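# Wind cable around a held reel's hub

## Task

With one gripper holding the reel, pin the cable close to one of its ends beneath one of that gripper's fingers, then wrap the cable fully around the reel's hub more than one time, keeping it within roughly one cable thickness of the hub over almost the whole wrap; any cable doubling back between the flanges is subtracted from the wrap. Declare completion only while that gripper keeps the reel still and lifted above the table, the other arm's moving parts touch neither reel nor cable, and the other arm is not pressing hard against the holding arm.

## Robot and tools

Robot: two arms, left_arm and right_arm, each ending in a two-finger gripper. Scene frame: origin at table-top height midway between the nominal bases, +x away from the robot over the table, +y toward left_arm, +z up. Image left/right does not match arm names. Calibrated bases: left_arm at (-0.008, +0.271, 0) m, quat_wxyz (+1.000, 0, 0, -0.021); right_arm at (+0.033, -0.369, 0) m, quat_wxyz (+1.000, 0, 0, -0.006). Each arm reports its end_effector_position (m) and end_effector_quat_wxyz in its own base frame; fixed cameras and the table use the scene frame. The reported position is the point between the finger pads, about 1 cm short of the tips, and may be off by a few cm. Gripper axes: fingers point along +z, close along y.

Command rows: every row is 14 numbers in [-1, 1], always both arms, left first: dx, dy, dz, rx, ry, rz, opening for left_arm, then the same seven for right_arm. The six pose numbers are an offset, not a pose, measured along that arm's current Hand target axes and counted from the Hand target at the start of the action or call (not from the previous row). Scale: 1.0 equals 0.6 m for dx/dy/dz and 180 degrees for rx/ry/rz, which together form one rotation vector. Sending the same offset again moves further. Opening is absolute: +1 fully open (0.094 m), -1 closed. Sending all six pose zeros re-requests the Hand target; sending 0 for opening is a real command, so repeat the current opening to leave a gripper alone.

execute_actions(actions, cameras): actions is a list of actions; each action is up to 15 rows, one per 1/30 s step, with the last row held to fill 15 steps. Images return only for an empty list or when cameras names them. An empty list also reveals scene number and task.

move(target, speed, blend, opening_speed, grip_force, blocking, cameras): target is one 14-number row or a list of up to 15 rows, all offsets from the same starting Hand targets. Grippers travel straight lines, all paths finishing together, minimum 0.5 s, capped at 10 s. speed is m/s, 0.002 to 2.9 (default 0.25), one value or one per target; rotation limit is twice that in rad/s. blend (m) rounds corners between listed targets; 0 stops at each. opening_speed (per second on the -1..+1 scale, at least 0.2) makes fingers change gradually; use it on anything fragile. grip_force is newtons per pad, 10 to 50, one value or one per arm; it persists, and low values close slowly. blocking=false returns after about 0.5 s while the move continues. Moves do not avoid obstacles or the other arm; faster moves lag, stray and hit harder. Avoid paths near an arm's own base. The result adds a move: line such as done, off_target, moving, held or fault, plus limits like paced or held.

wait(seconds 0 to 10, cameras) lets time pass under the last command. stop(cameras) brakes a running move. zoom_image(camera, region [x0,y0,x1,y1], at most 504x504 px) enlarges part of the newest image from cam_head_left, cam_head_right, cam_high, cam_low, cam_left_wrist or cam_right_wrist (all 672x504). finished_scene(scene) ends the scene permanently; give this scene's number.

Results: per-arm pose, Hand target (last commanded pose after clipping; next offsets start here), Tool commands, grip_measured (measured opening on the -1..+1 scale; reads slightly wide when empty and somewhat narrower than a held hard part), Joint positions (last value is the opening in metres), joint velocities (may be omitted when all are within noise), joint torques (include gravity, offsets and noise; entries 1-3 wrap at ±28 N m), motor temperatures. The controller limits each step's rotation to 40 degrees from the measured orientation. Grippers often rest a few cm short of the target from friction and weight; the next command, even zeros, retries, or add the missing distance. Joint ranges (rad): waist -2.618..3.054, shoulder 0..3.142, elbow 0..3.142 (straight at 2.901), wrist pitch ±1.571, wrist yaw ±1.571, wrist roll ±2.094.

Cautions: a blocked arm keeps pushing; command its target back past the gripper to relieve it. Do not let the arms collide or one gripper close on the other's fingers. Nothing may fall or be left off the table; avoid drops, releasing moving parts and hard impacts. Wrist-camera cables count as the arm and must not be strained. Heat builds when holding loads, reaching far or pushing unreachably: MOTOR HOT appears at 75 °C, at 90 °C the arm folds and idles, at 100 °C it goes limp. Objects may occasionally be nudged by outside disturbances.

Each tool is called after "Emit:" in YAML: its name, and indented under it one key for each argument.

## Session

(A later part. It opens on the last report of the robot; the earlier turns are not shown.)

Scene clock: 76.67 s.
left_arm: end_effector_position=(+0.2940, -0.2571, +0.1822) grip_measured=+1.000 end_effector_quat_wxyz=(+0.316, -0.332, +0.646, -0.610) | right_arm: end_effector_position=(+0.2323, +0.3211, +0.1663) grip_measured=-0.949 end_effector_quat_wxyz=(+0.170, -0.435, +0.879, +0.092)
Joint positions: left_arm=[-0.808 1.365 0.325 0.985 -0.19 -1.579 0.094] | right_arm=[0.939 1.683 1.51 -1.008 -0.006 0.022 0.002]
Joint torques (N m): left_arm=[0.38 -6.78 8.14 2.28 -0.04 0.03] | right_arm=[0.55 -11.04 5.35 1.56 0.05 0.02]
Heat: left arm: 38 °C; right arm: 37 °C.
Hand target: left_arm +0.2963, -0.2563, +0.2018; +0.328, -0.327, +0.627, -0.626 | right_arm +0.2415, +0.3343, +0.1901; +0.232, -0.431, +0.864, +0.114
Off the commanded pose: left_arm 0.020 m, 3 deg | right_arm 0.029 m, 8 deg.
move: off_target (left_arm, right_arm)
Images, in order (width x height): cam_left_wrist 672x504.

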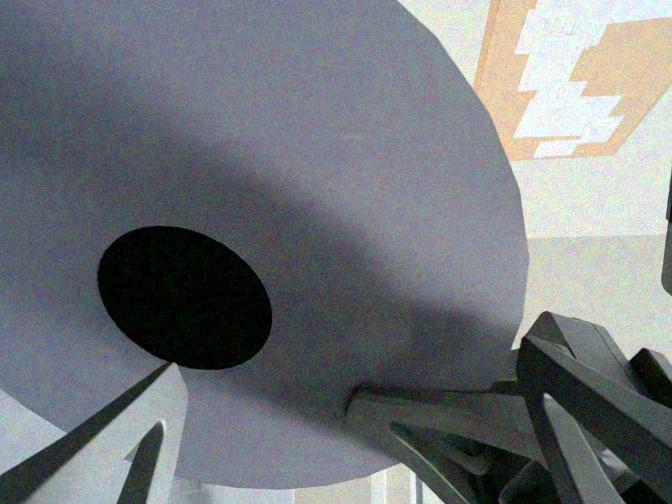

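Emit:
move:
  target: [0,-0.008,0,0,0,0,1,0,0,0,0,0,0,-1]
  speed: 0.05

Emit:
move:
  target: [0,-0.005,0,0,0,0,1,0,0,0,0,0,0,-1]
  speed: 0.05
  cameras: ["cam_left_wrist"]

Scene clock: 77.83 s.
left_arm: end_effector_position=(+0.2931, -0.2562, +0.1889) grip_measured=+1.000 end_effector_quat_wxyz=(+0.318, -0.330, +0.640, -0.617) | right_arm: end_effector_position=(+0.2323, +0.3211, +0.1663) grip_measured=-0.949 end_effector_quat_wxyz=(+0.170, -0.435, +0.879, +0.092)
Joint positions: left_arm=[-0.808 1.347 0.325 0.985 -0.19 -1.579 0.094] | right_arm=[0.939 1.683 1.51 -1.008 -0.006 0.022 0.002]
Joint torques (N m): left_arm=[0.38 -7.06 9.29 1.95 -0.03 0.03] | right_arm=[0.73 -10.78 5.39 1.54 0.08 -0.03]
Heat: left arm: 38 °C; right arm: 37 °C.
Hand target: left_arm +0.2963, -0.2563, +0.2066; +0.328, -0.327, +0.627, -0.626 | right_arm +0.2415, +0.3343, +0.1901; +0.232, -0.431, +0.864, +0.114
Off the commanded pose: left_arm 0.018 m, 2 deg | right_arm 0.029 m, 8 deg.
move: off_target (left_arm, right_arm)

Scene clock: 78.83 s.
left_arm: end_effector_position=(+0.2925, -0.2555, +0.1934) grip_measured=+1.000 end_effector_quat_wxyz=(+0.319, -0.329, +0.636, -0.621) | right_arm: end_effector_position=(+0.2323, +0.3211, +0.1663) grip_measured=-0.949 end_effector_quat_wxyz=(+0.170, -0.435, +0.879, +0.092)
Joint positions: left_arm=[-0.808 1.335 0.325 0.985 -0.19 -1.579 0.094] | right_arm=[0.939 1.683 1.51 -1.008 -0.006 0.022 0.002]
Joint torques (N m): left_arm=[0.39 -6.98 10 1.75 -0.03 0.03] | right_arm=[0.5 -11.02 5.44 1.58 0.12 0.02]
Heat: left arm: 38 °C; right arm: 37 °C.
Hand target: left_arm +0.2963, -0.2563, +0.2096; +0.328, -0.327, +0.627, -0.626 | right_arm +0.2415, +0.3343, +0.1901; +0.232, -0.431, +0.864, +0.114
Off the commanded pose: left_arm 0.017 m, 2 deg | right_arm 0.029 m, 8 deg.
move: off_target (left_arm, right_arm)
Images, in order (width x height): cam_left_wrist 672x504.

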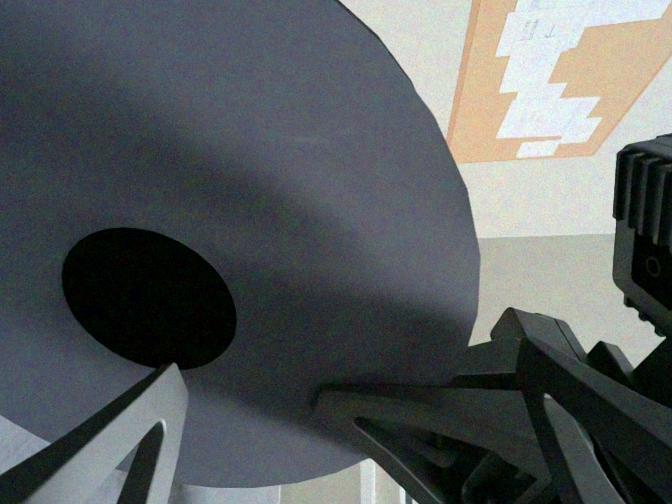

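Emit:
move:
  target: [0,-0.008,0.022,0,0,0,1,0,0,0,0,0,0,-1]
  speed: 0.05
  cameras: ["cam_left_wrist"]

Scene clock: 80.07 s.
left_arm: end_effector_position=(+0.2978, -0.2627, +0.2105) grip_measured=+1.000 end_effector_quat_wxyz=(+0.321, -0.323, +0.624, -0.635) | right_arm: end_effector_position=(+0.2323, +0.3211, +0.1663) grip_measured=-0.949 end_effector_quat_wxyz=(+0.170, -0.435, +0.879, +0.092)
Joint positions: left_arm=[-0.808 1.342 0.371 0.985 -0.183 -1.579 0.094] | right_arm=[0.939 1.683 1.51 -1.008 -0.006 0.022 0.002]
Joint torques (N m): left_arm=[0.47 -4.15 10.95 1.64 0.02 0.03] | right_arm=[0.53 -11.11 5.48 1.59 0.17 -0.03]
Heat: left arm: 38 °C; right arm: 37 °C.
Hand target: left_arm +0.3071, -0.2638, +0.2144; +0.328, -0.327, +0.627, -0.626 | right_arm +0.2415, +0.3343, +0.1901; +0.232, -0.431, +0.864, +0.114
Off the commanded pose: left_arm 0.010 m, 1 deg | right_arm 0.029 m, 8 deg.
move: off_target (right_arm)
Images, in order (width x height): cam_left_wrist 672x504.

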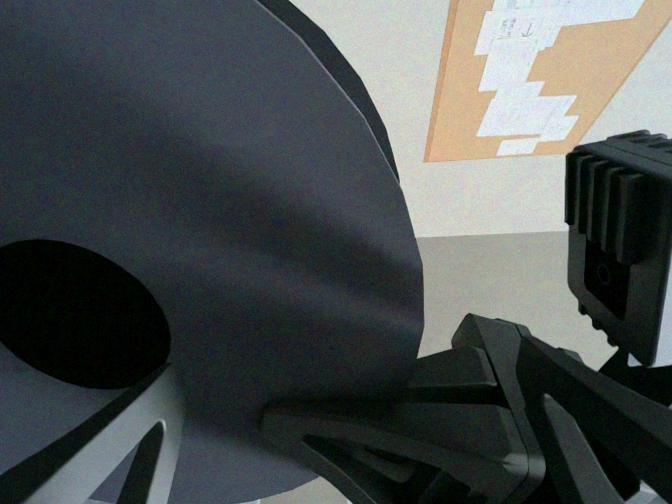

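Emit:
move:
  target: [0,0.016,0,0,0,0,1,0,0,0,0,0,0,-1]
  speed: 0.03
  cameras: ["cam_left_wrist"]

Scene clock: 81.37 s.
left_arm: end_effector_position=(+0.3002, -0.2652, +0.1948) grip_measured=+1.000 end_effector_quat_wxyz=(+0.317, -0.327, +0.638, -0.621) | right_arm: end_effector_position=(+0.2323, +0.3211, +0.1663) grip_measured=-0.949 end_effector_quat_wxyz=(+0.170, -0.435, +0.879, +0.092)
Joint positions: left_arm=[-0.808 1.384 0.371 0.985 -0.183 -1.579 0.094] | right_arm=[0.939 1.683 1.51 -1.008 -0.006 0.022 0.002]
Joint torques (N m): left_arm=[0.49 -4.46 8.83 2.24 0.01 0.03] | right_arm=[0.54 -10.89 5.42 1.61 0.09 -0.01]
Heat: left arm: 38 °C; right arm: 37 °C.
Hand target: left_arm +0.3071, -0.2638, +0.2048; +0.328, -0.327, +0.627, -0.626 | right_arm +0.2415, +0.3343, +0.1901; +0.232, -0.431, +0.864, +0.114
Off the commanded pose: left_arm 0.012 m, 2 deg | right_arm 0.029 m, 8 deg.
move: off_target (left_arm, right_arm)
Images, in order (width x height): cam_left_wrist 672x504.

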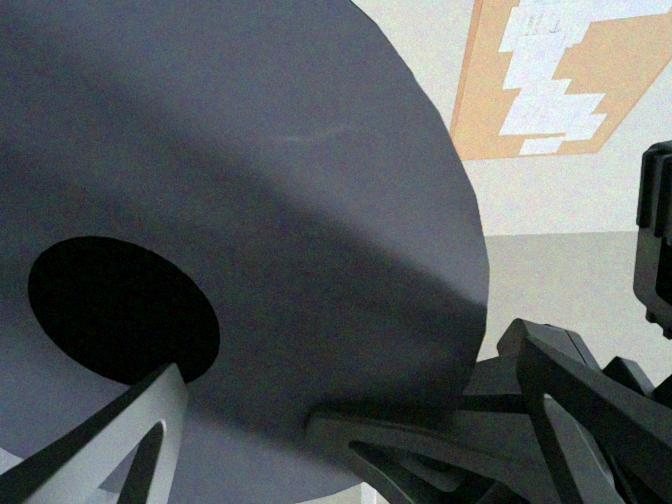

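Emit:
move:
  target: [0,0,0.025,0,0,0,1,0,0,0,0,0,0,-1]
  speed: 0.03
  cameras: ["cam_left_wrist"]

Scene clock: 82.73 s.
left_arm: end_effector_position=(+0.3079, -0.2697, +0.1841) grip_measured=+1.000 end_effector_quat_wxyz=(+0.313, -0.331, +0.648, -0.610) | right_arm: end_effector_position=(+0.2376, +0.3164, +0.1653) grip_measured=-0.949 end_effector_quat_wxyz=(+0.176, -0.427, +0.884, +0.079)
Joint positions: left_arm=[-0.797 1.439 0.395 0.985 -0.173 -1.579 0.094] | right_arm=[0.935 1.683 1.507 -1.008 0.023 0.03 0.002]
Joint torques (N m): left_arm=[0.58 -4.29 11.04 2.39 0.02 0.04] | right_arm=[0.62 -11.1 5.59 1.52 -0.04 -0.09]
Heat: left arm: 38 °C; right arm: 38 °C.
Hand target: left_arm +0.3194, -0.2724, +0.2048; +0.328, -0.327, +0.627, -0.626 | right_arm +0.2415, +0.3343, +0.1901; +0.232, -0.431, +0.864, +0.114
Off the commanded pose: left_arm 0.024 m, 3 deg | right_arm 0.031 m, 8 deg.
move: off_target (left_arm, right_arm)
Images, in order (width x height): cam_left_wrist 672x504.

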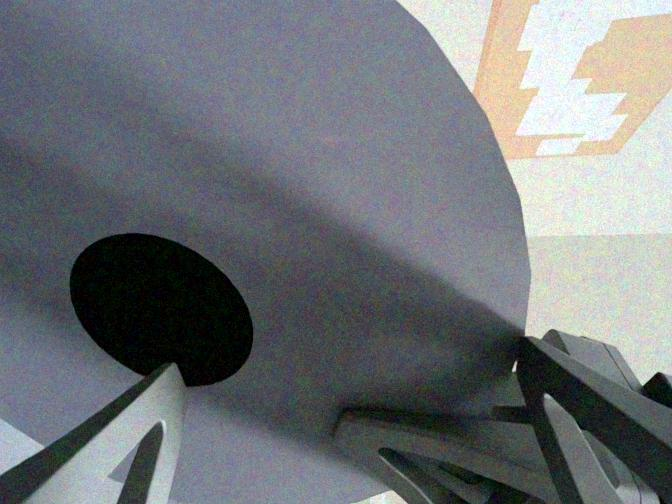

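Emit:
move:
  target:
    - [0,0,-0.03,0,0,0,1,0,0,0,0,0,0,-1]
    - [0,-0.022,-0.028,0,0,0,1,0,0,0,0,0,0,-1]
  speed: 0.04
  cameras: ["cam_left_wrist"]

Scene clock: 84.70 s.
left_arm: end_effector_position=(+0.3032, -0.2649, +0.2141) grip_measured=+1.000 end_effector_quat_wxyz=(+0.321, -0.323, +0.623, -0.636) | right_arm: end_effector_position=(+0.2355, +0.3183, +0.1654) grip_measured=-0.949 end_effector_quat_wxyz=(+0.173, -0.429, +0.882, +0.085)
Joint positions: left_arm=[-0.797 1.356 0.395 0.977 -0.173 -1.579 0.094] | right_arm=[0.936 1.683 1.507 -1.007 0.01 0.028 0.002]
Joint torques (N m): left_arm=[-0.4 -7.38 8.79 1.51 -0.1 0.03] | right_arm=[0.65 -10.86 5.45 1.55 0.01 -0.07]
Heat: left arm: 38 °C; right arm: 38 °C.
Hand target: left_arm +0.3056, -0.2628, +0.2180; +0.328, -0.327, +0.627, -0.626 | right_arm +0.2415, +0.3343, +0.1901; +0.232, -0.431, +0.864, +0.114
Off the commanded pose: left_arm 0.005 m, 2 deg | right_arm 0.030 m, 8 deg.
move: off_target (right_arm)
Images, in order (width x height): cam_left_wrist 672x504.

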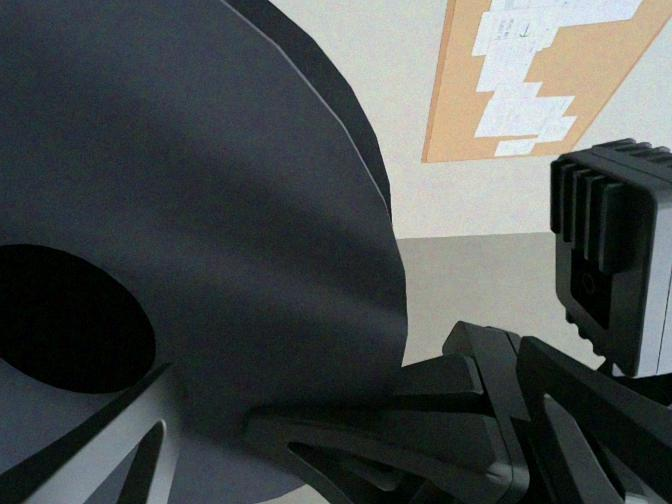

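Emit:
move:
  target: [0,0.01,0.02,0,0,0,1,0,0,0,0,0,0,-1]
  speed: 0.03
  cameras: ["cam_left_wrist"]

Scene clock: 86.00 s.
left_arm: end_effector_position=(+0.3058, -0.2675, +0.1972) grip_measured=+1.000 end_effector_quat_wxyz=(+0.317, -0.328, +0.638, -0.621) | right_arm: end_effector_position=(+0.2355, +0.3183, +0.1654) grip_measured=-0.949 end_effector_quat_wxyz=(+0.173, -0.429, +0.882, +0.085)
Joint positions: left_arm=[-0.797 1.399 0.395 0.975 -0.173 -1.579 0.094] | right_arm=[0.936 1.683 1.507 -1.007 0.01 0.028 0.002]
Joint torques (N m): left_arm=[0.29 -4.77 11.22 1.99 -0.01 0.03] | right_arm=[0.55 -10.97 5.49 1.57 -0.01 -0.04]
Heat: left arm: 38 °C; right arm: 38 °C.
Hand target: left_arm +0.3155, -0.2697, +0.2120; +0.328, -0.327, +0.627, -0.626 | right_arm +0.2415, +0.3343, +0.1901; +0.232, -0.431, +0.864, +0.114
Off the commanded pose: left_arm 0.018 m, 2 deg | right_arm 0.030 m, 8 deg.
move: off_target (left_arm, right_arm)
Images, in order (width x height): cam_left_wrist 672x504.

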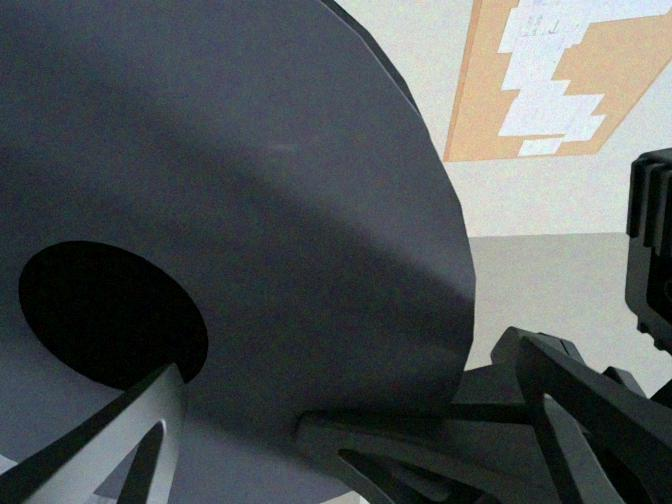

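Emit:
move:
  target: [0,-0.012,0.025,0,0,0,1,0,0,0,0,0,0,-1]
  speed: 0.03
  cameras: ["cam_left_wrist"]

Scene clock: 87.20 s.
left_arm: end_effector_position=(+0.3164, -0.2757, +0.2086) grip_measured=+1.000 end_effector_quat_wxyz=(+0.319, -0.325, +0.630, -0.629) | right_arm: end_effector_position=(+0.2384, +0.3162, +0.1655) grip_measured=-0.949 end_effector_quat_wxyz=(+0.178, -0.427, +0.883, +0.076)
Joint positions: left_arm=[-0.79 1.435 0.454 0.975 -0.165 -1.579 0.094] | right_arm=[0.936 1.683 1.507 -1.007 0.03 0.03 0.002]
Joint torques (N m): left_arm=[0.53 -5.07 12.15 1.71 0.03 0.04] | right_arm=[0.49 -11.08 5.94 1.5 -0.11 -0.12]
Heat: left arm: 38 °C; right arm: 38 °C.
Hand target: left_arm +0.3278, -0.2782, +0.2192; +0.328, -0.327, +0.627, -0.626 | right_arm +0.2415, +0.3343, +0.1901; +0.232, -0.431, +0.864, +0.114
Off the commanded pose: left_arm 0.016 m, 1 deg | right_arm 0.031 m, 8 deg.
move: off_target (left_arm, right_arm)
Images, in order (width x height): cam_left_wrist 672x504.

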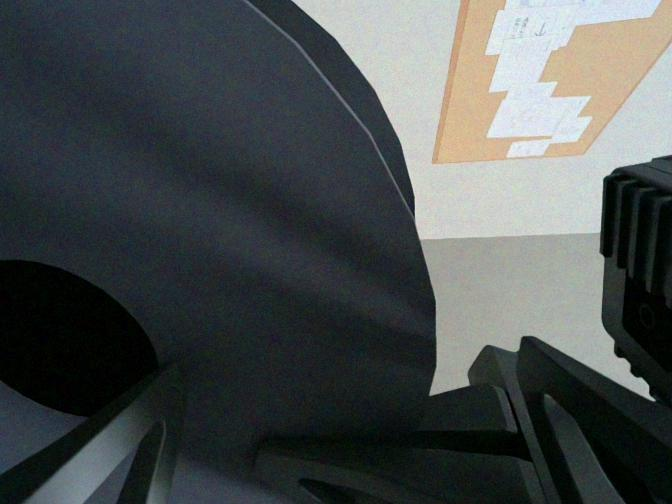

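Emit:
move:
  target:
    - [0,0,-0.025,0,0,0,1,0,0,0,0,0,0,-1]
    - [-0.01,0.018,-0.012,0,0,0,1,0,0,0,0,0,0,-1]
  speed: 0.03
  cameras: ["cam_left_wrist"]

Scene clock: 89.23 s.
left_arm: end_effector_position=(+0.3198, -0.2728, +0.2056) grip_measured=+1.000 end_effector_quat_wxyz=(+0.318, -0.326, +0.633, -0.626) | right_arm: end_effector_position=(+0.2386, +0.3160, +0.1655) grip_measured=-0.949 end_effector_quat_wxyz=(+0.178, -0.427, +0.883, +0.076)
Joint positions: left_arm=[-0.771 1.439 0.454 0.971 -0.147 -1.579 0.094] | right_arm=[0.936 1.683 1.507 -1.007 0.032 0.03 0.002]
Joint torques (N m): left_arm=[0.53 -4.93 7.34 2.31 0.02 0.03] | right_arm=[0.62 -10.93 5.59 1.58 -0.09 -0.07]
Heat: left arm: 38 °C; right arm: 38 °C.
Hand target: left_arm +0.3253, -0.2692, +0.2084; +0.328, -0.327, +0.627, -0.626 | right_arm +0.2415, +0.3343, +0.1901; +0.232, -0.431, +0.864, +0.114
Off the commanded pose: left_arm 0.007 m, 1 deg | right_arm 0.031 m, 8 deg.
move: off_target (right_arm)
Images, in order (width x height): cam_left_wrist 672x504.

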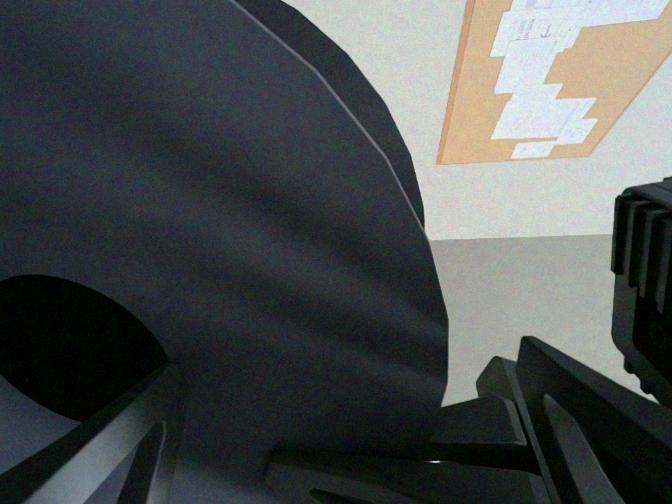

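Emit:
move:
  target:
    - [0,0,-0.03,0,0,0,1,0,0,0,0,0,0,-1]
    - [0,0.014,-0.03,0,0,0,1,0,0,0,0,0,0,-1]
  speed: 0.03
  cameras: ["cam_left_wrist"]

Scene clock: 91.13 s.
left_arm: end_effector_position=(+0.3105, -0.2638, +0.1968) grip_measured=+1.000 end_effector_quat_wxyz=(+0.316, -0.328, +0.639, -0.620) | right_arm: end_effector_position=(+0.2359, +0.3180, +0.1654) grip_measured=-0.949 end_effector_quat_wxyz=(+0.175, -0.429, +0.883, +0.083)
Joint positions: left_arm=[-0.771 1.401 0.399 0.971 -0.147 -1.579 0.094] | right_arm=[0.938 1.683 1.507 -1.007 0.017 0.03 0.002]
Joint torques (N m): left_arm=[-0.36 -4.92 5.11 2.66 -0.09 0.03] | right_arm=[0.65 -11.12 5.61 1.56 -0.08 -0.07]
Heat: left arm: 38 °C; right arm: 38 °C.
Hand target: left_arm +0.3106, -0.2589, +0.2000; +0.328, -0.327, +0.627, -0.626 | right_arm +0.2415, +0.3343, +0.1901; +0.232, -0.431, +0.864, +0.114
Off the commanded pose: left_arm 0.006 m, 2 deg | right_arm 0.030 m, 8 deg.
move: off_target (right_arm)
Images, in order (width x height): cam_left_wrist 672x504.

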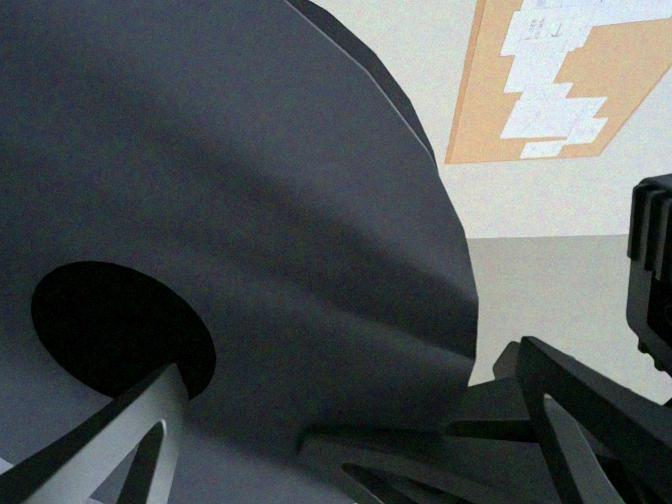

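Emit:
move:
  target: [0,-0.006,0.025,0,0,0,1,0,0,0,0,0,0,-1]
  speed: 0.03
  cameras: ["cam_left_wrist"]

Scene clock: 92.47 s.
left_arm: end_effector_position=(+0.3128, -0.2660, +0.1853) grip_measured=+1.000 end_effector_quat_wxyz=(+0.313, -0.331, +0.646, -0.612) | right_arm: end_effector_position=(+0.2364, +0.3177, +0.1654) grip_measured=-0.949 end_effector_quat_wxyz=(+0.175, -0.428, +0.883, +0.082)
Joint positions: left_arm=[-0.771 1.442 0.399 0.989 -0.147 -1.579 0.094] | right_arm=[0.936 1.683 1.507 -1.007 0.017 0.03 0.002]
Joint torques (N m): left_arm=[0.36 -4.41 10.3 2.42 0 0.03] | right_arm=[0.5 -10.89 5.5 1.52 -0.07 -0.08]
Heat: left arm: 38 °C; right arm: 38 °C.
Hand target: left_arm +0.3229, -0.2675, +0.2036; +0.328, -0.327, +0.627, -0.626 | right_arm +0.2415, +0.3343, +0.1901; +0.232, -0.431, +0.864, +0.114
Off the commanded pose: left_arm 0.021 m, 3 deg | right_arm 0.030 m, 8 deg.
move: off_target (left_arm, right_arm)
Images, in order (width x height): cam_left_wrist 672x504.

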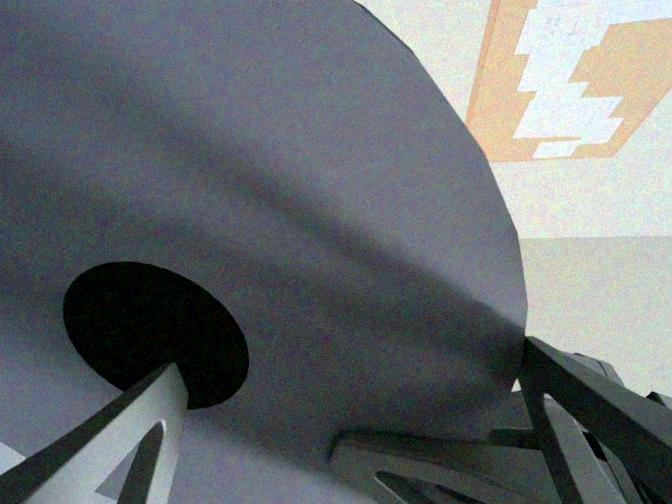

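Emit:
move:
  target: [0,-0.014,0.003,0,0,0,1,0,0,0,0,0,0,-1]
  speed: 0.03
  cameras: ["cam_left_wrist"]

Scene clock: 98.77 s.
left_arm: end_effector_position=(+0.3155, -0.2687, +0.1938) grip_measured=+1.000 end_effector_quat_wxyz=(+0.316, -0.329, +0.640, -0.619) | right_arm: end_effector_position=(+0.2362, +0.3178, +0.1654) grip_measured=-0.949 end_effector_quat_wxyz=(+0.174, -0.428, +0.883, +0.083)
Joint positions: left_arm=[-0.771 1.442 0.418 0.989 -0.147 -1.579 0.094] | right_arm=[0.936 1.683 1.507 -1.007 0.015 0.03 0.002]
Joint torques (N m): left_arm=[0.46 -6.71 10.77 1.93 0.02 0.03] | right_arm=[0.64 -11.11 5.79 1.56 -0.09 -0.05]
Heat: left arm: 39 °C; right arm: 39 °C.
Hand target: left_arm +0.3243, -0.2685, +0.2120; +0.328, -0.327, +0.627, -0.626 | right_arm +0.2415, +0.3343, +0.1901; +0.232, -0.431, +0.864, +0.114
Off the commanded pose: left_arm 0.020 m, 2 deg | right_arm 0.030 m, 8 deg.
move: off_target (left_arm, right_arm)
Images, in order (width x height): cam_left_wrist 672x504.

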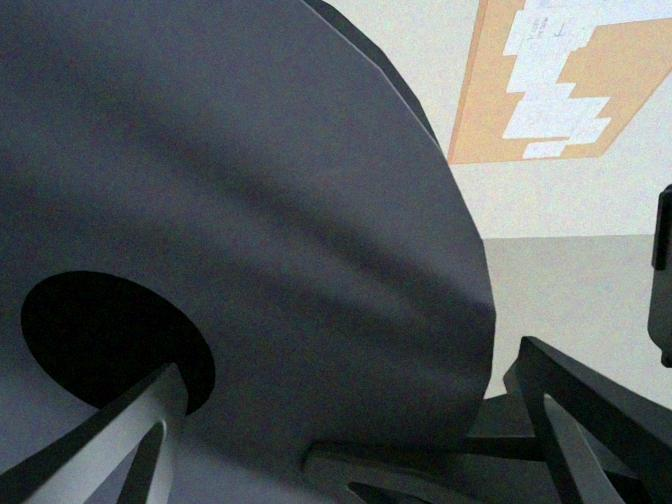

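Emit:
move:
  target: [0,-0.005,0.025,0,0,0,1,0,0,0,0,0,0,-1]
  speed: 0.03
  cameras: ["cam_left_wrist"]

Scene clock: 99.97 s.
left_arm: end_effector_position=(+0.3244, -0.2751, +0.2032) grip_measured=+1.000 end_effector_quat_wxyz=(+0.317, -0.326, +0.633, -0.626) | right_arm: end_effector_position=(+0.2418, +0.3136, +0.1655) grip_measured=-0.949 end_effector_quat_wxyz=(+0.181, -0.424, +0.885, +0.070)
Joint positions: left_arm=[-0.764 1.47 0.466 0.989 -0.137 -1.579 0.094] | right_arm=[0.931 1.683 1.507 -1.007 0.044 0.03 0.002]
Joint torques (N m): left_arm=[0.57 -5.11 11.97 1.84 0.02 0.03] | right_arm=[0.95 -10.8 5.46 1.52 -0.22 -0.1]
Heat: left arm: 39 °C; right arm: 39 °C.
Hand target: left_arm +0.3366, -0.2771, +0.2150; +0.328, -0.327, +0.627, -0.626 | right_arm +0.2415, +0.3343, +0.1901; +0.232, -0.431, +0.864, +0.114
Off the commanded pose: left_arm 0.017 m, 1 deg | right_arm 0.032 m, 8 deg.
move: off_target (left_arm, right_arm)
Images, in order (width x height): cam_left_wrist 672x504.

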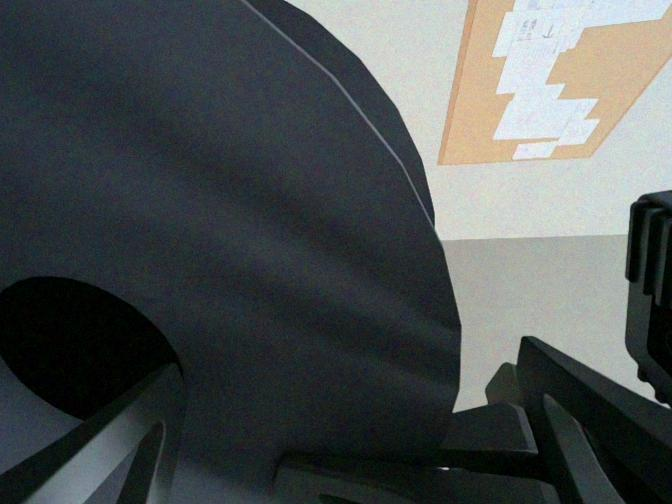

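Emit:
move:
  target:
    - [0,0,-0.012,0,0,0,1,0,0,0,0,0,0,-1]
    - [-0.005,0.015,-0.012,0,0,0,1,0,0,0,0,0,0,-1]
  speed: 0.03
  cameras: ["cam_left_wrist","cam_right_wrist"]

Scene clock: 101.77 s.
left_arm: end_effector_position=(+0.3248, -0.2749, +0.2032) grip_measured=+1.000 end_effector_quat_wxyz=(+0.316, -0.324, +0.634, -0.627) | right_arm: end_effector_position=(+0.2420, +0.3134, +0.1655) grip_measured=-0.949 end_effector_quat_wxyz=(+0.182, -0.423, +0.885, +0.069)
Joint positions: left_arm=[-0.758 1.47 0.466 0.989 -0.125 -1.579 0.094] | right_arm=[0.931 1.683 1.507 -1.007 0.046 0.03 0.002]
Joint torques (N m): left_arm=[0.69 -4.77 7.65 2.32 -0.02 0.04] | right_arm=[0.87 -10.89 5.52 1.52 -0.21 -0.07]
Heat: left arm: 39 °C; right arm: 39 °C.
Hand target: left_arm +0.3324, -0.2705, +0.2060; +0.328, -0.327, +0.627, -0.626 | right_arm +0.2415, +0.3343, +0.1901; +0.232, -0.431, +0.864, +0.114
Off the commanded pose: left_arm 0.009 m, 2 deg | right_arm 0.032 m, 8 deg.
move: off_target (right_arm)
Images, in order (width x height): cam_left_wrist 672x504, cam_right_wrist 672x504.

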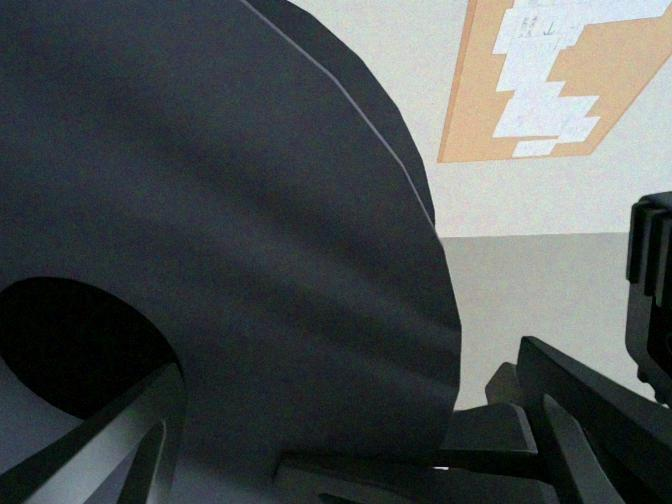

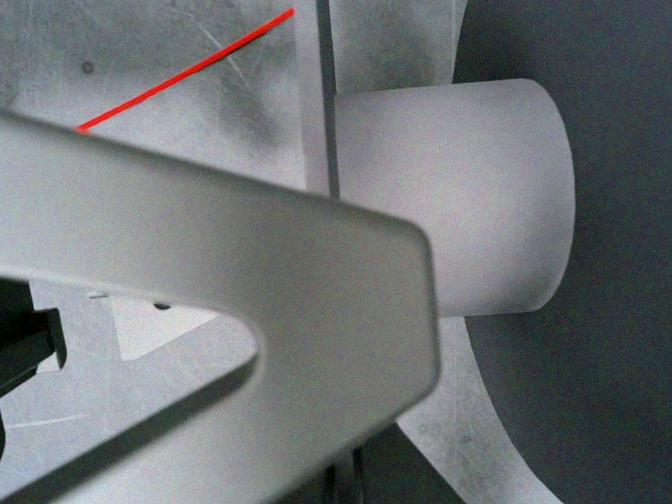

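Emit:
move:
  target: [0,0,0,0,0,0,1,0.01,0,0.02,0,0,0,-1]
  speed: 0.03
  cameras: ["cam_left_wrist","cam_low"]

Emit:
zoom_image:
  camera: "cam_low"
  region: [280, 150, 400, 270]

Scene clock: 103.60 s.
left_arm: end_effector_position=(+0.3283, -0.2710, +0.2025) grip_measured=+1.000 end_effector_quat_wxyz=(+0.319, -0.328, +0.633, -0.625) | right_arm: end_effector_position=(+0.2447, +0.3165, +0.1626) grip_measured=-0.949 end_effector_quat_wxyz=(+0.197, -0.421, +0.882, +0.077)
Joint positions: left_arm=[-0.745 1.471 0.466 0.989 -0.125 -1.579 0.094] | right_arm=[0.931 1.666 1.463 -0.944 0.047 0.03 0.002]
Joint torques (N m): left_arm=[0.4 -4.85 7.69 2.33 -0.03 0.03] | right_arm=[0.8 -9.58 4.92 1.53 -0.24 -0.09]
Heat: left arm: 39 °C; right arm: 39 °C.
Hand target: left_arm +0.3324, -0.2705, +0.2060; +0.328, -0.327, +0.627, -0.626 | right_arm +0.2420, +0.3349, +0.1767; +0.232, -0.431, +0.864, +0.114
Off the commanded pose: left_arm 0.005 m, 1 deg | right_arm 0.023 m, 6 deg.
move: off_target (right_arm)
Images, in order (width x height): cam_low 672x504, cam_left_wrist 672x504.

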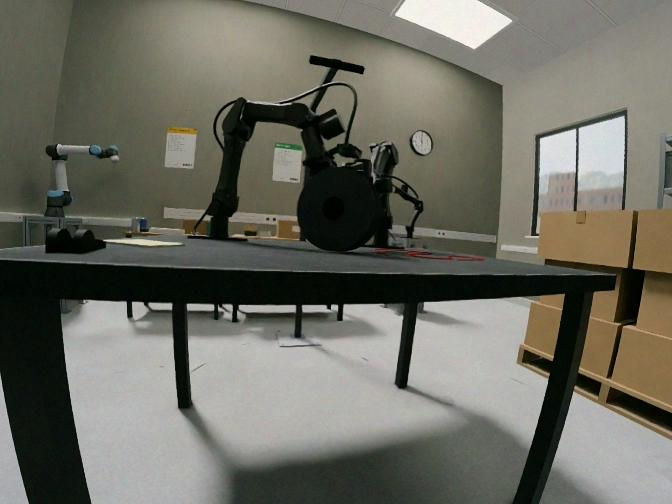

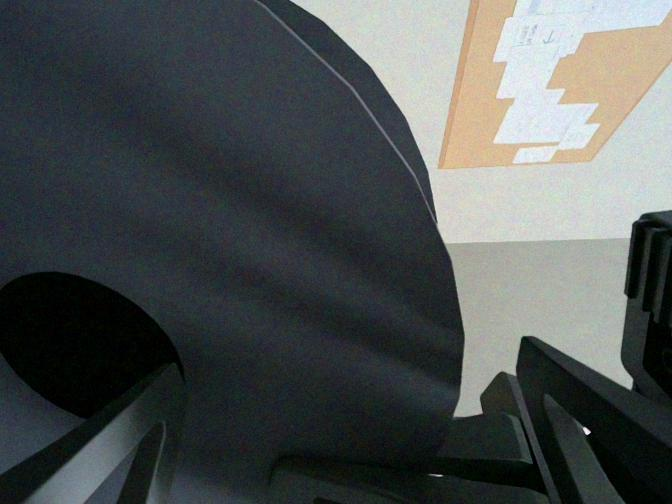

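Scaled by 4.200.

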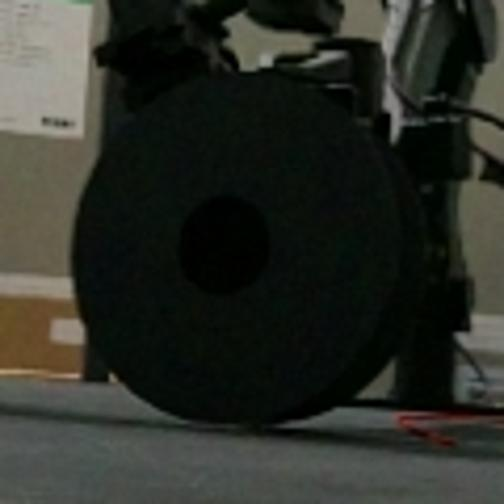

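Emit:
move:
  target: [0,0,0,0,0,0,1,0,0,0,0,0,0,-0.55]
  opening_speed: 0.4

Emit:
move:
  target: [0,0,0,0,0,0,1,0.13,0,-0.075,0,0,0,-0.55]
  speed: 0.06
  cameras: ["all"]

Scene clock: 105.40 s.
left_arm: end_effector_position=(+0.3294, -0.2702, +0.2007) grip_measured=+1.000 end_effector_quat_wxyz=(+0.320, -0.330, +0.634, -0.623) | right_arm: end_effector_position=(+0.2423, +0.3248, +0.1648) grip_measured=-0.552 end_effector_quat_wxyz=(+0.201, -0.425, +0.878, +0.094)
Joint positions: left_arm=[-0.742 1.476 0.466 0.989 -0.125 -1.579 0.094] | right_arm=[0.936 1.666 1.463 -0.921 0.02 0.03 0.021]
Joint torques (N m): left_arm=[0.42 -5.29 7.68 2.32 -0.02 0.04] | right_arm=[0.55 -9.26 4.71 1.36 -0.07 -0.05]
Heat: left arm: 39 °C; right arm: 39 °C.
Hand target: left_arm +0.3324, -0.2705, +0.2060; +0.328, -0.327, +0.627, -0.626 | right_arm +0.2420, +0.3349, +0.1767; +0.232, -0.431, +0.864, +0.114
Off the commanded pose: left_arm 0.006 m, 1 deg | right_arm 0.016 m, 5 deg.
move: off_target (right_arm)

Scene clock: 107.50 s.
left_arm: end_effector_position=(+0.3294, -0.2702, +0.2007) grip_measured=+1.000 end_effector_quat_wxyz=(+0.320, -0.330, +0.634, -0.623) | right_arm: end_effector_position=(+0.1918, +0.2613, +0.1710) grip_measured=-0.552 end_effector_quat_wxyz=(+0.217, -0.427, +0.872, +0.104)
Joint positions: left_arm=[-0.742 1.476 0.466 0.989 -0.125 -1.579 0.094] | right_arm=[0.945 1.324 1.155 -0.915 0.02 0.03 0.021]
Joint torques (N m): left_arm=[0.43 -5.27 7.68 2.33 -0.03 0.04] | right_arm=[0.59 -6.63 5.26 1.08 -0.04 0.05]
Heat: left arm: 39 °C; right arm: 39 °C.
Hand target: left_arm +0.3324, -0.2705, +0.2060; +0.328, -0.327, +0.627, -0.626 | right_arm +0.1878, +0.2630, +0.1768; +0.232, -0.431, +0.864, +0.114
Off the commanded pose: left_arm 0.006 m, 1 deg | right_arm 0.007 m, 2 deg.
move: done

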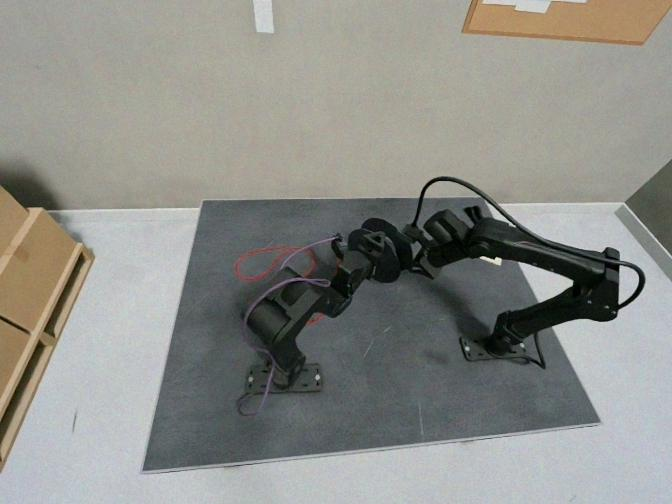

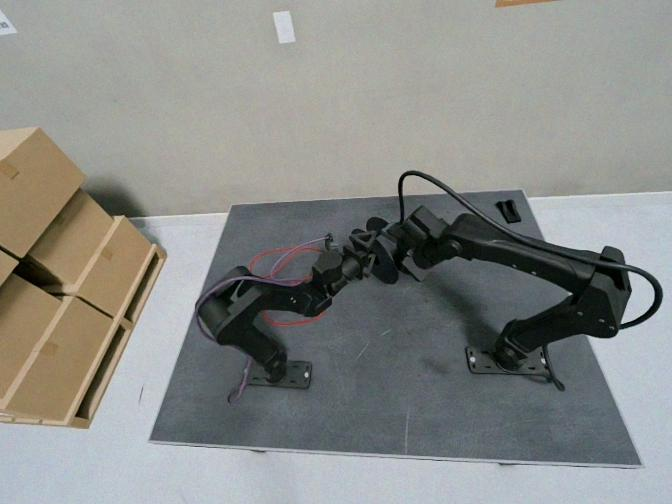

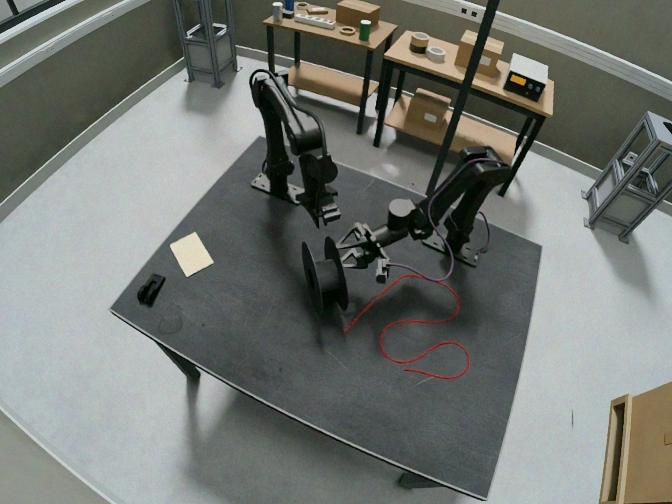

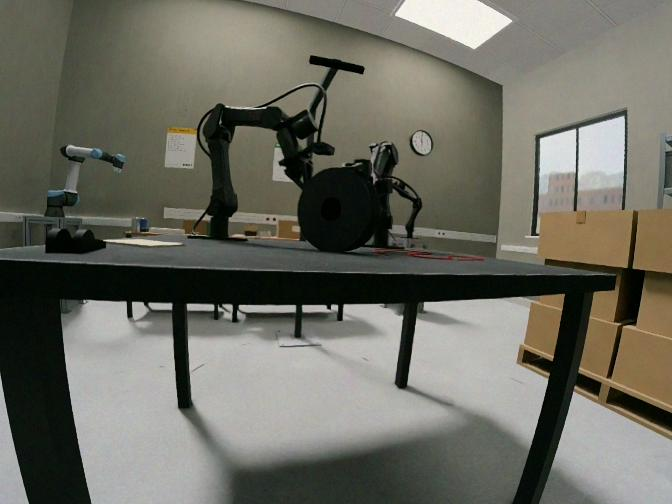

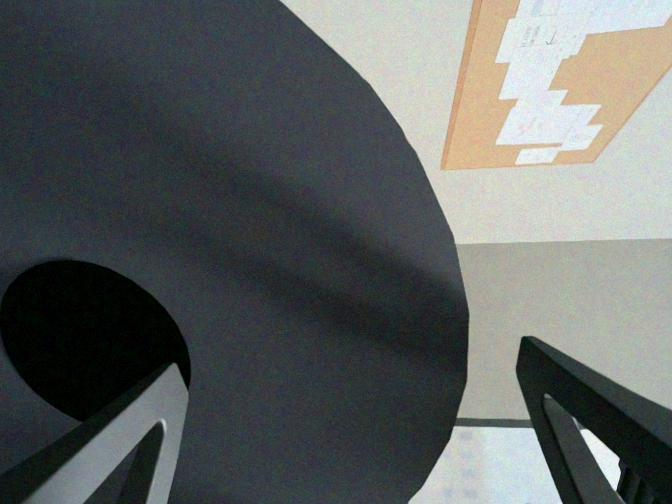

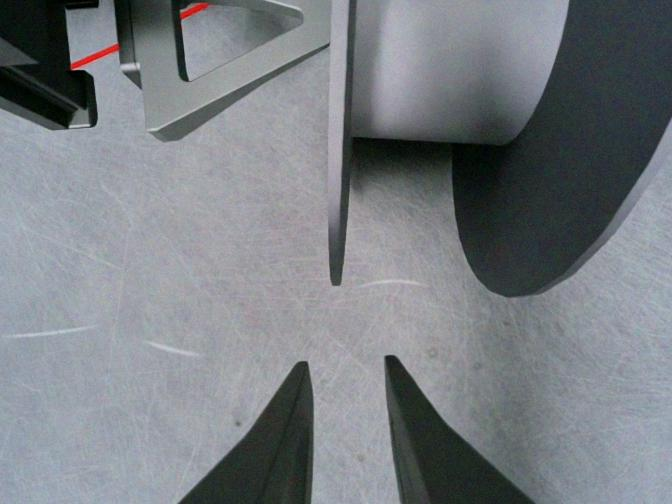

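Emit:
move:
  target: [-0.006,0.006,0.012,0,0,0,1,0,0,0,0,0,0,-0.55]
  speed: 0.03
  cameras: ["cam_left_wrist","cam_right_wrist"]

Scene clock: 108.73 s.
left_arm: end_effector_position=(+0.3319, -0.2719, +0.1851) grip_measured=+1.000 end_effector_quat_wxyz=(+0.313, -0.332, +0.647, -0.611) | right_arm: end_effector_position=(+0.1918, +0.2613, +0.1710) grip_measured=-0.552 end_effector_quat_wxyz=(+0.217, -0.427, +0.872, +0.104)
Joint positions: left_arm=[-0.736 1.514 0.466 0.989 -0.113 -1.579 0.094] | right_arm=[0.945 1.324 1.155 -0.915 0.02 0.03 0.021]
Joint torques (N m): left_arm=[0.4 -5.44 9.13 2.57 0.02 0.04] | right_arm=[0.65 -6.58 5.18 1.03 -0.06 0.04]
Heat: left arm: 39 °C; right arm: 39 °C.
Hand target: left_arm +0.3404, -0.2717, +0.2024; +0.328, -0.327, +0.627, -0.626 | right_arm +0.1878, +0.2630, +0.1768; +0.232, -0.431, +0.864, +0.114
Off the commanded pose: left_arm 0.019 m, 3 deg | right_arm 0.007 m, 2 deg.
move: off_target (left_arm)
Images, in order (width x height): cam_left_wrist 672x504, cam_right_wrist 672x504.

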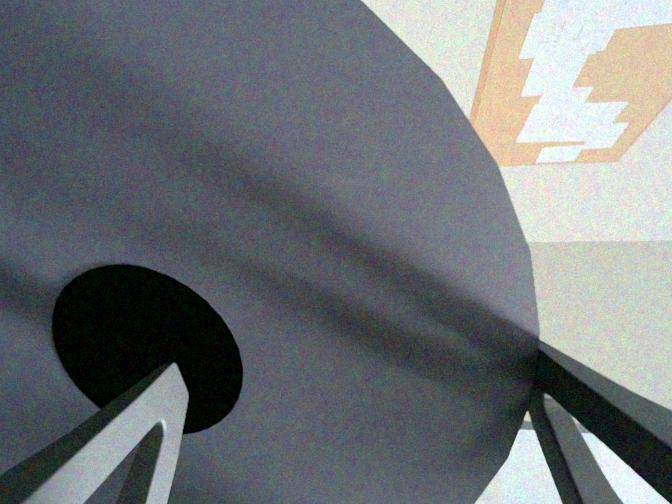

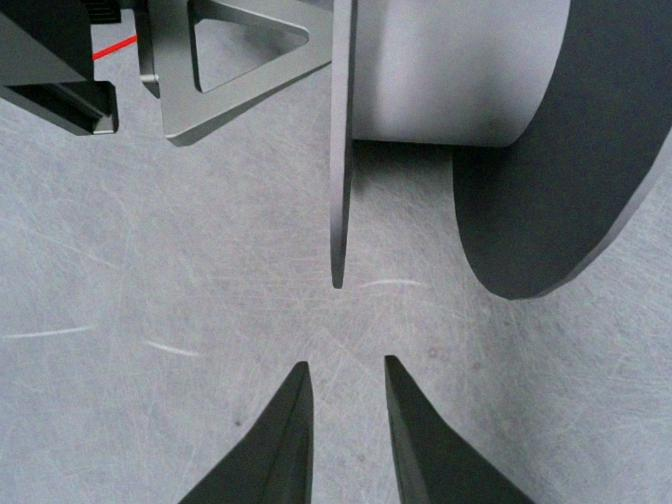

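Emit:
move:
  target:
    - [0,0,-0.02,0,0,0,1,0,0,0,0,0,0,-0.55]
    - [0,-0.014,-0.012,0,0,0,1,0,0,0,0,0,0,-0.55]
  speed: 0.03
  cameras: ["cam_left_wrist","cam_right_wrist"]

Scene clock: 110.50 s.
left_arm: end_effector_position=(+0.3309, -0.2710, +0.1926) grip_measured=+1.000 end_effector_quat_wxyz=(+0.315, -0.330, +0.641, -0.617) | right_arm: end_effector_position=(+0.1918, +0.2613, +0.1710) grip_measured=-0.552 end_effector_quat_wxyz=(+0.217, -0.427, +0.872, +0.104)
Joint positions: left_arm=[-0.736 1.496 0.466 0.989 -0.113 -1.579 0.094] | right_arm=[0.945 1.324 1.155 -0.915 0.02 0.03 0.021]
Joint torques (N m): left_arm=[0.16 -9.07 8.36 2.04 -0.01 0.03] | right_arm=[0.58 -6.53 5.07 1.06 -0.11 0.07]
Heat: left arm: 40 °C; right arm: 38 °C.
Hand target: left_arm +0.3345, -0.2676, +0.2108; +0.328, -0.327, +0.627, -0.626 | right_arm +0.1878, +0.2630, +0.1768; +0.232, -0.431, +0.864, +0.114
Off the commanded pose: left_arm 0.019 m, 2 deg | right_arm 0.007 m, 2 deg.
move: off_target (left_arm)
Images, in order (width x height): cam_left_wrist 672x504, cam_right_wrist 672x504.

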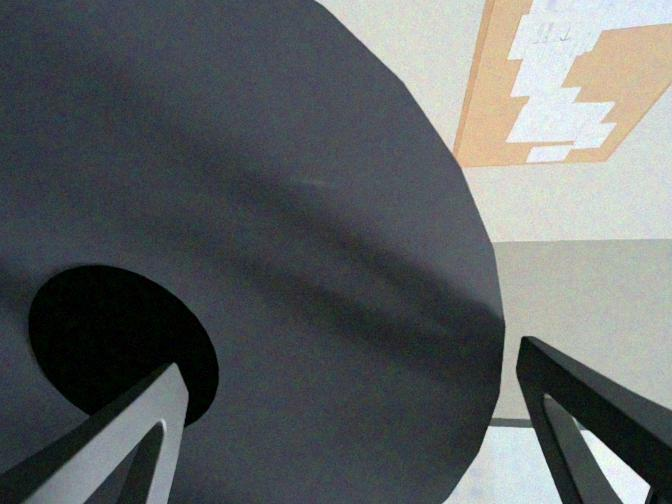

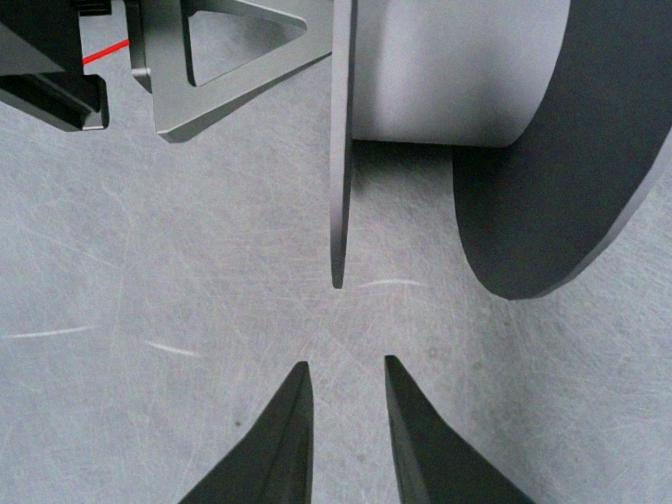

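Emit:
move:
  target: [-0.01,0.002,0.03,0,0,0,1,0,0,0,0,0,0,-0.55]
  speed: 0.03
  cameras: ["cam_left_wrist","cam_right_wrist"]

Scene clock: 112.10 s.
left_arm: end_effector_position=(+0.3420, -0.2715, +0.1943) grip_measured=+1.000 end_effector_quat_wxyz=(+0.315, -0.330, +0.640, -0.618) | right_arm: end_effector_position=(+0.1918, +0.2613, +0.1710) grip_measured=-0.552 end_effector_quat_wxyz=(+0.217, -0.427, +0.872, +0.104)
Joint positions: left_arm=[-0.709 1.527 0.5 0.989 -0.085 -1.579 0.094] | right_arm=[0.945 1.324 1.155 -0.915 0.02 0.03 0.021]
Joint torques (N m): left_arm=[0.42 -5.67 10.93 2.17 0.02 0.03] | right_arm=[0.54 -6.64 5.15 1.04 -0.03 0.02]
Heat: left arm: 40 °C; right arm: 38 °C.
Hand target: left_arm +0.3527, -0.2729, +0.2096; +0.328, -0.327, +0.627, -0.626 | right_arm +0.1878, +0.2630, +0.1768; +0.232, -0.431, +0.864, +0.114
Off the commanded pose: left_arm 0.019 m, 2 deg | right_arm 0.007 m, 2 deg.
move: off_target (left_arm)
Images, in order (width x height): cam_left_wrist 672x504, cam_right_wrist 672x504.

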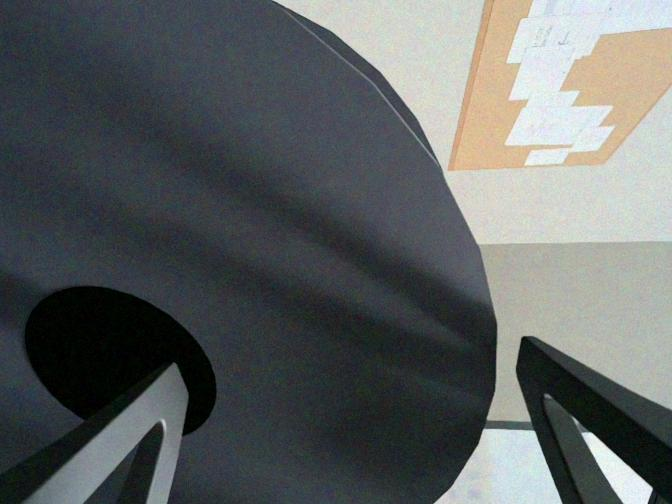

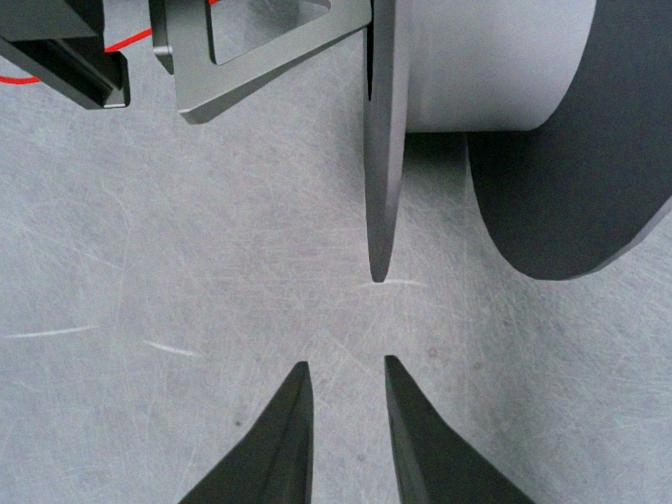

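Emit:
move:
  target:
    - [0,0,-0.04,0,0,0,1,0,0,0,0,0,0,-0.55]
    - [0,-0.06,-0.2,0,0,0,1,0,0,0,0,0,0,-0.55]
  speed: 0.06
  cameras: ["cam_left_wrist","cam_right_wrist","cam_head_right"]

Scene clock: 117.37 s.
left_arm: end_effector_position=(+0.2578, -0.2056, +0.2633) grip_measured=+1.000 end_effector_quat_wxyz=(+0.330, -0.321, +0.607, -0.648) | right_arm: end_effector_position=(+0.1918, +0.2613, +0.1710) grip_measured=-0.552 end_effector_quat_wxyz=(+0.217, -0.427, +0.872, +0.104)
Joint positions: left_arm=[-0.753 0.792 0.322 0.527 -0.14 -1.579 0.094] | right_arm=[0.945 1.324 1.155 -0.915 0.02 0.03 0.021]
Joint torques (N m): left_arm=[-0.53 -2.28 6.84 1.52 -0.11 0.05] | right_arm=[0.64 -6.35 5.04 1.05 -0.14 0.02]
Heat: left arm: 39 °C; right arm: 37 °C.
Hand target: left_arm +0.2542, -0.2044, +0.2457; +0.328, -0.327, +0.627, -0.626 | right_arm +0.1878, +0.2630, +0.1768; +0.232, -0.431, +0.864, +0.114
Off the commanded pose: left_arm 0.018 m, 3 deg | right_arm 0.007 m, 2 deg.
move: off_target (left_arm)
Images, in order (width x height): cam_head_right 672x504, cam_left_wrist 672x504, cam_right_wrist 672x504.

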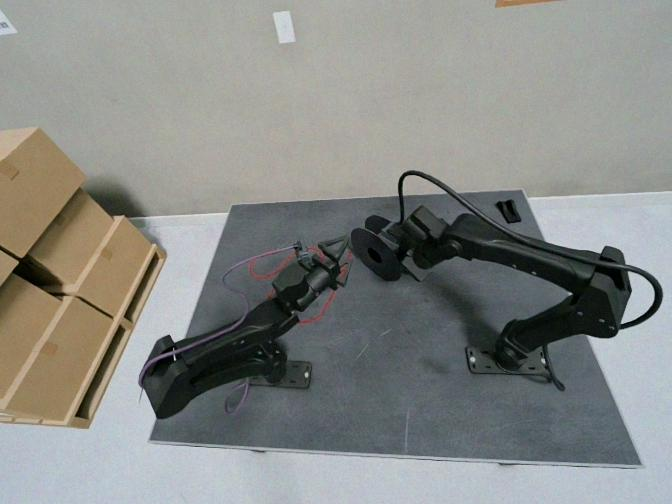

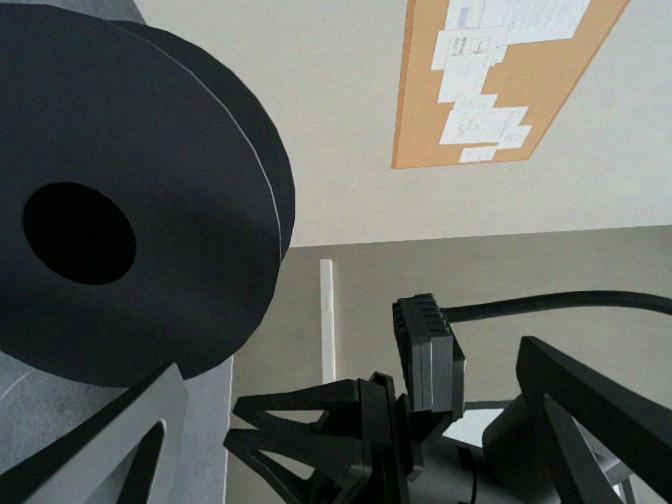

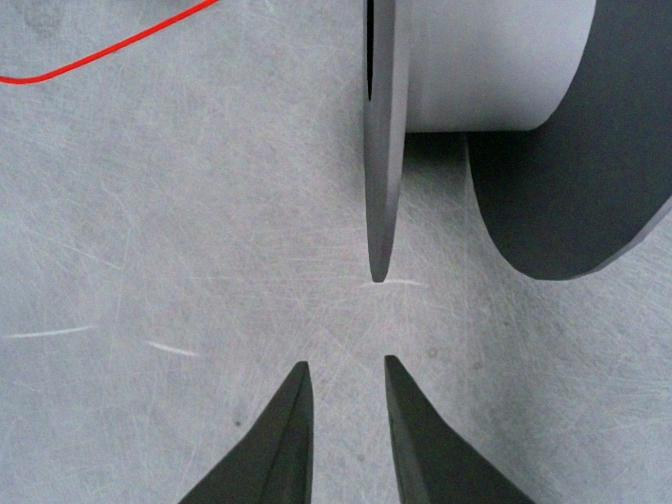

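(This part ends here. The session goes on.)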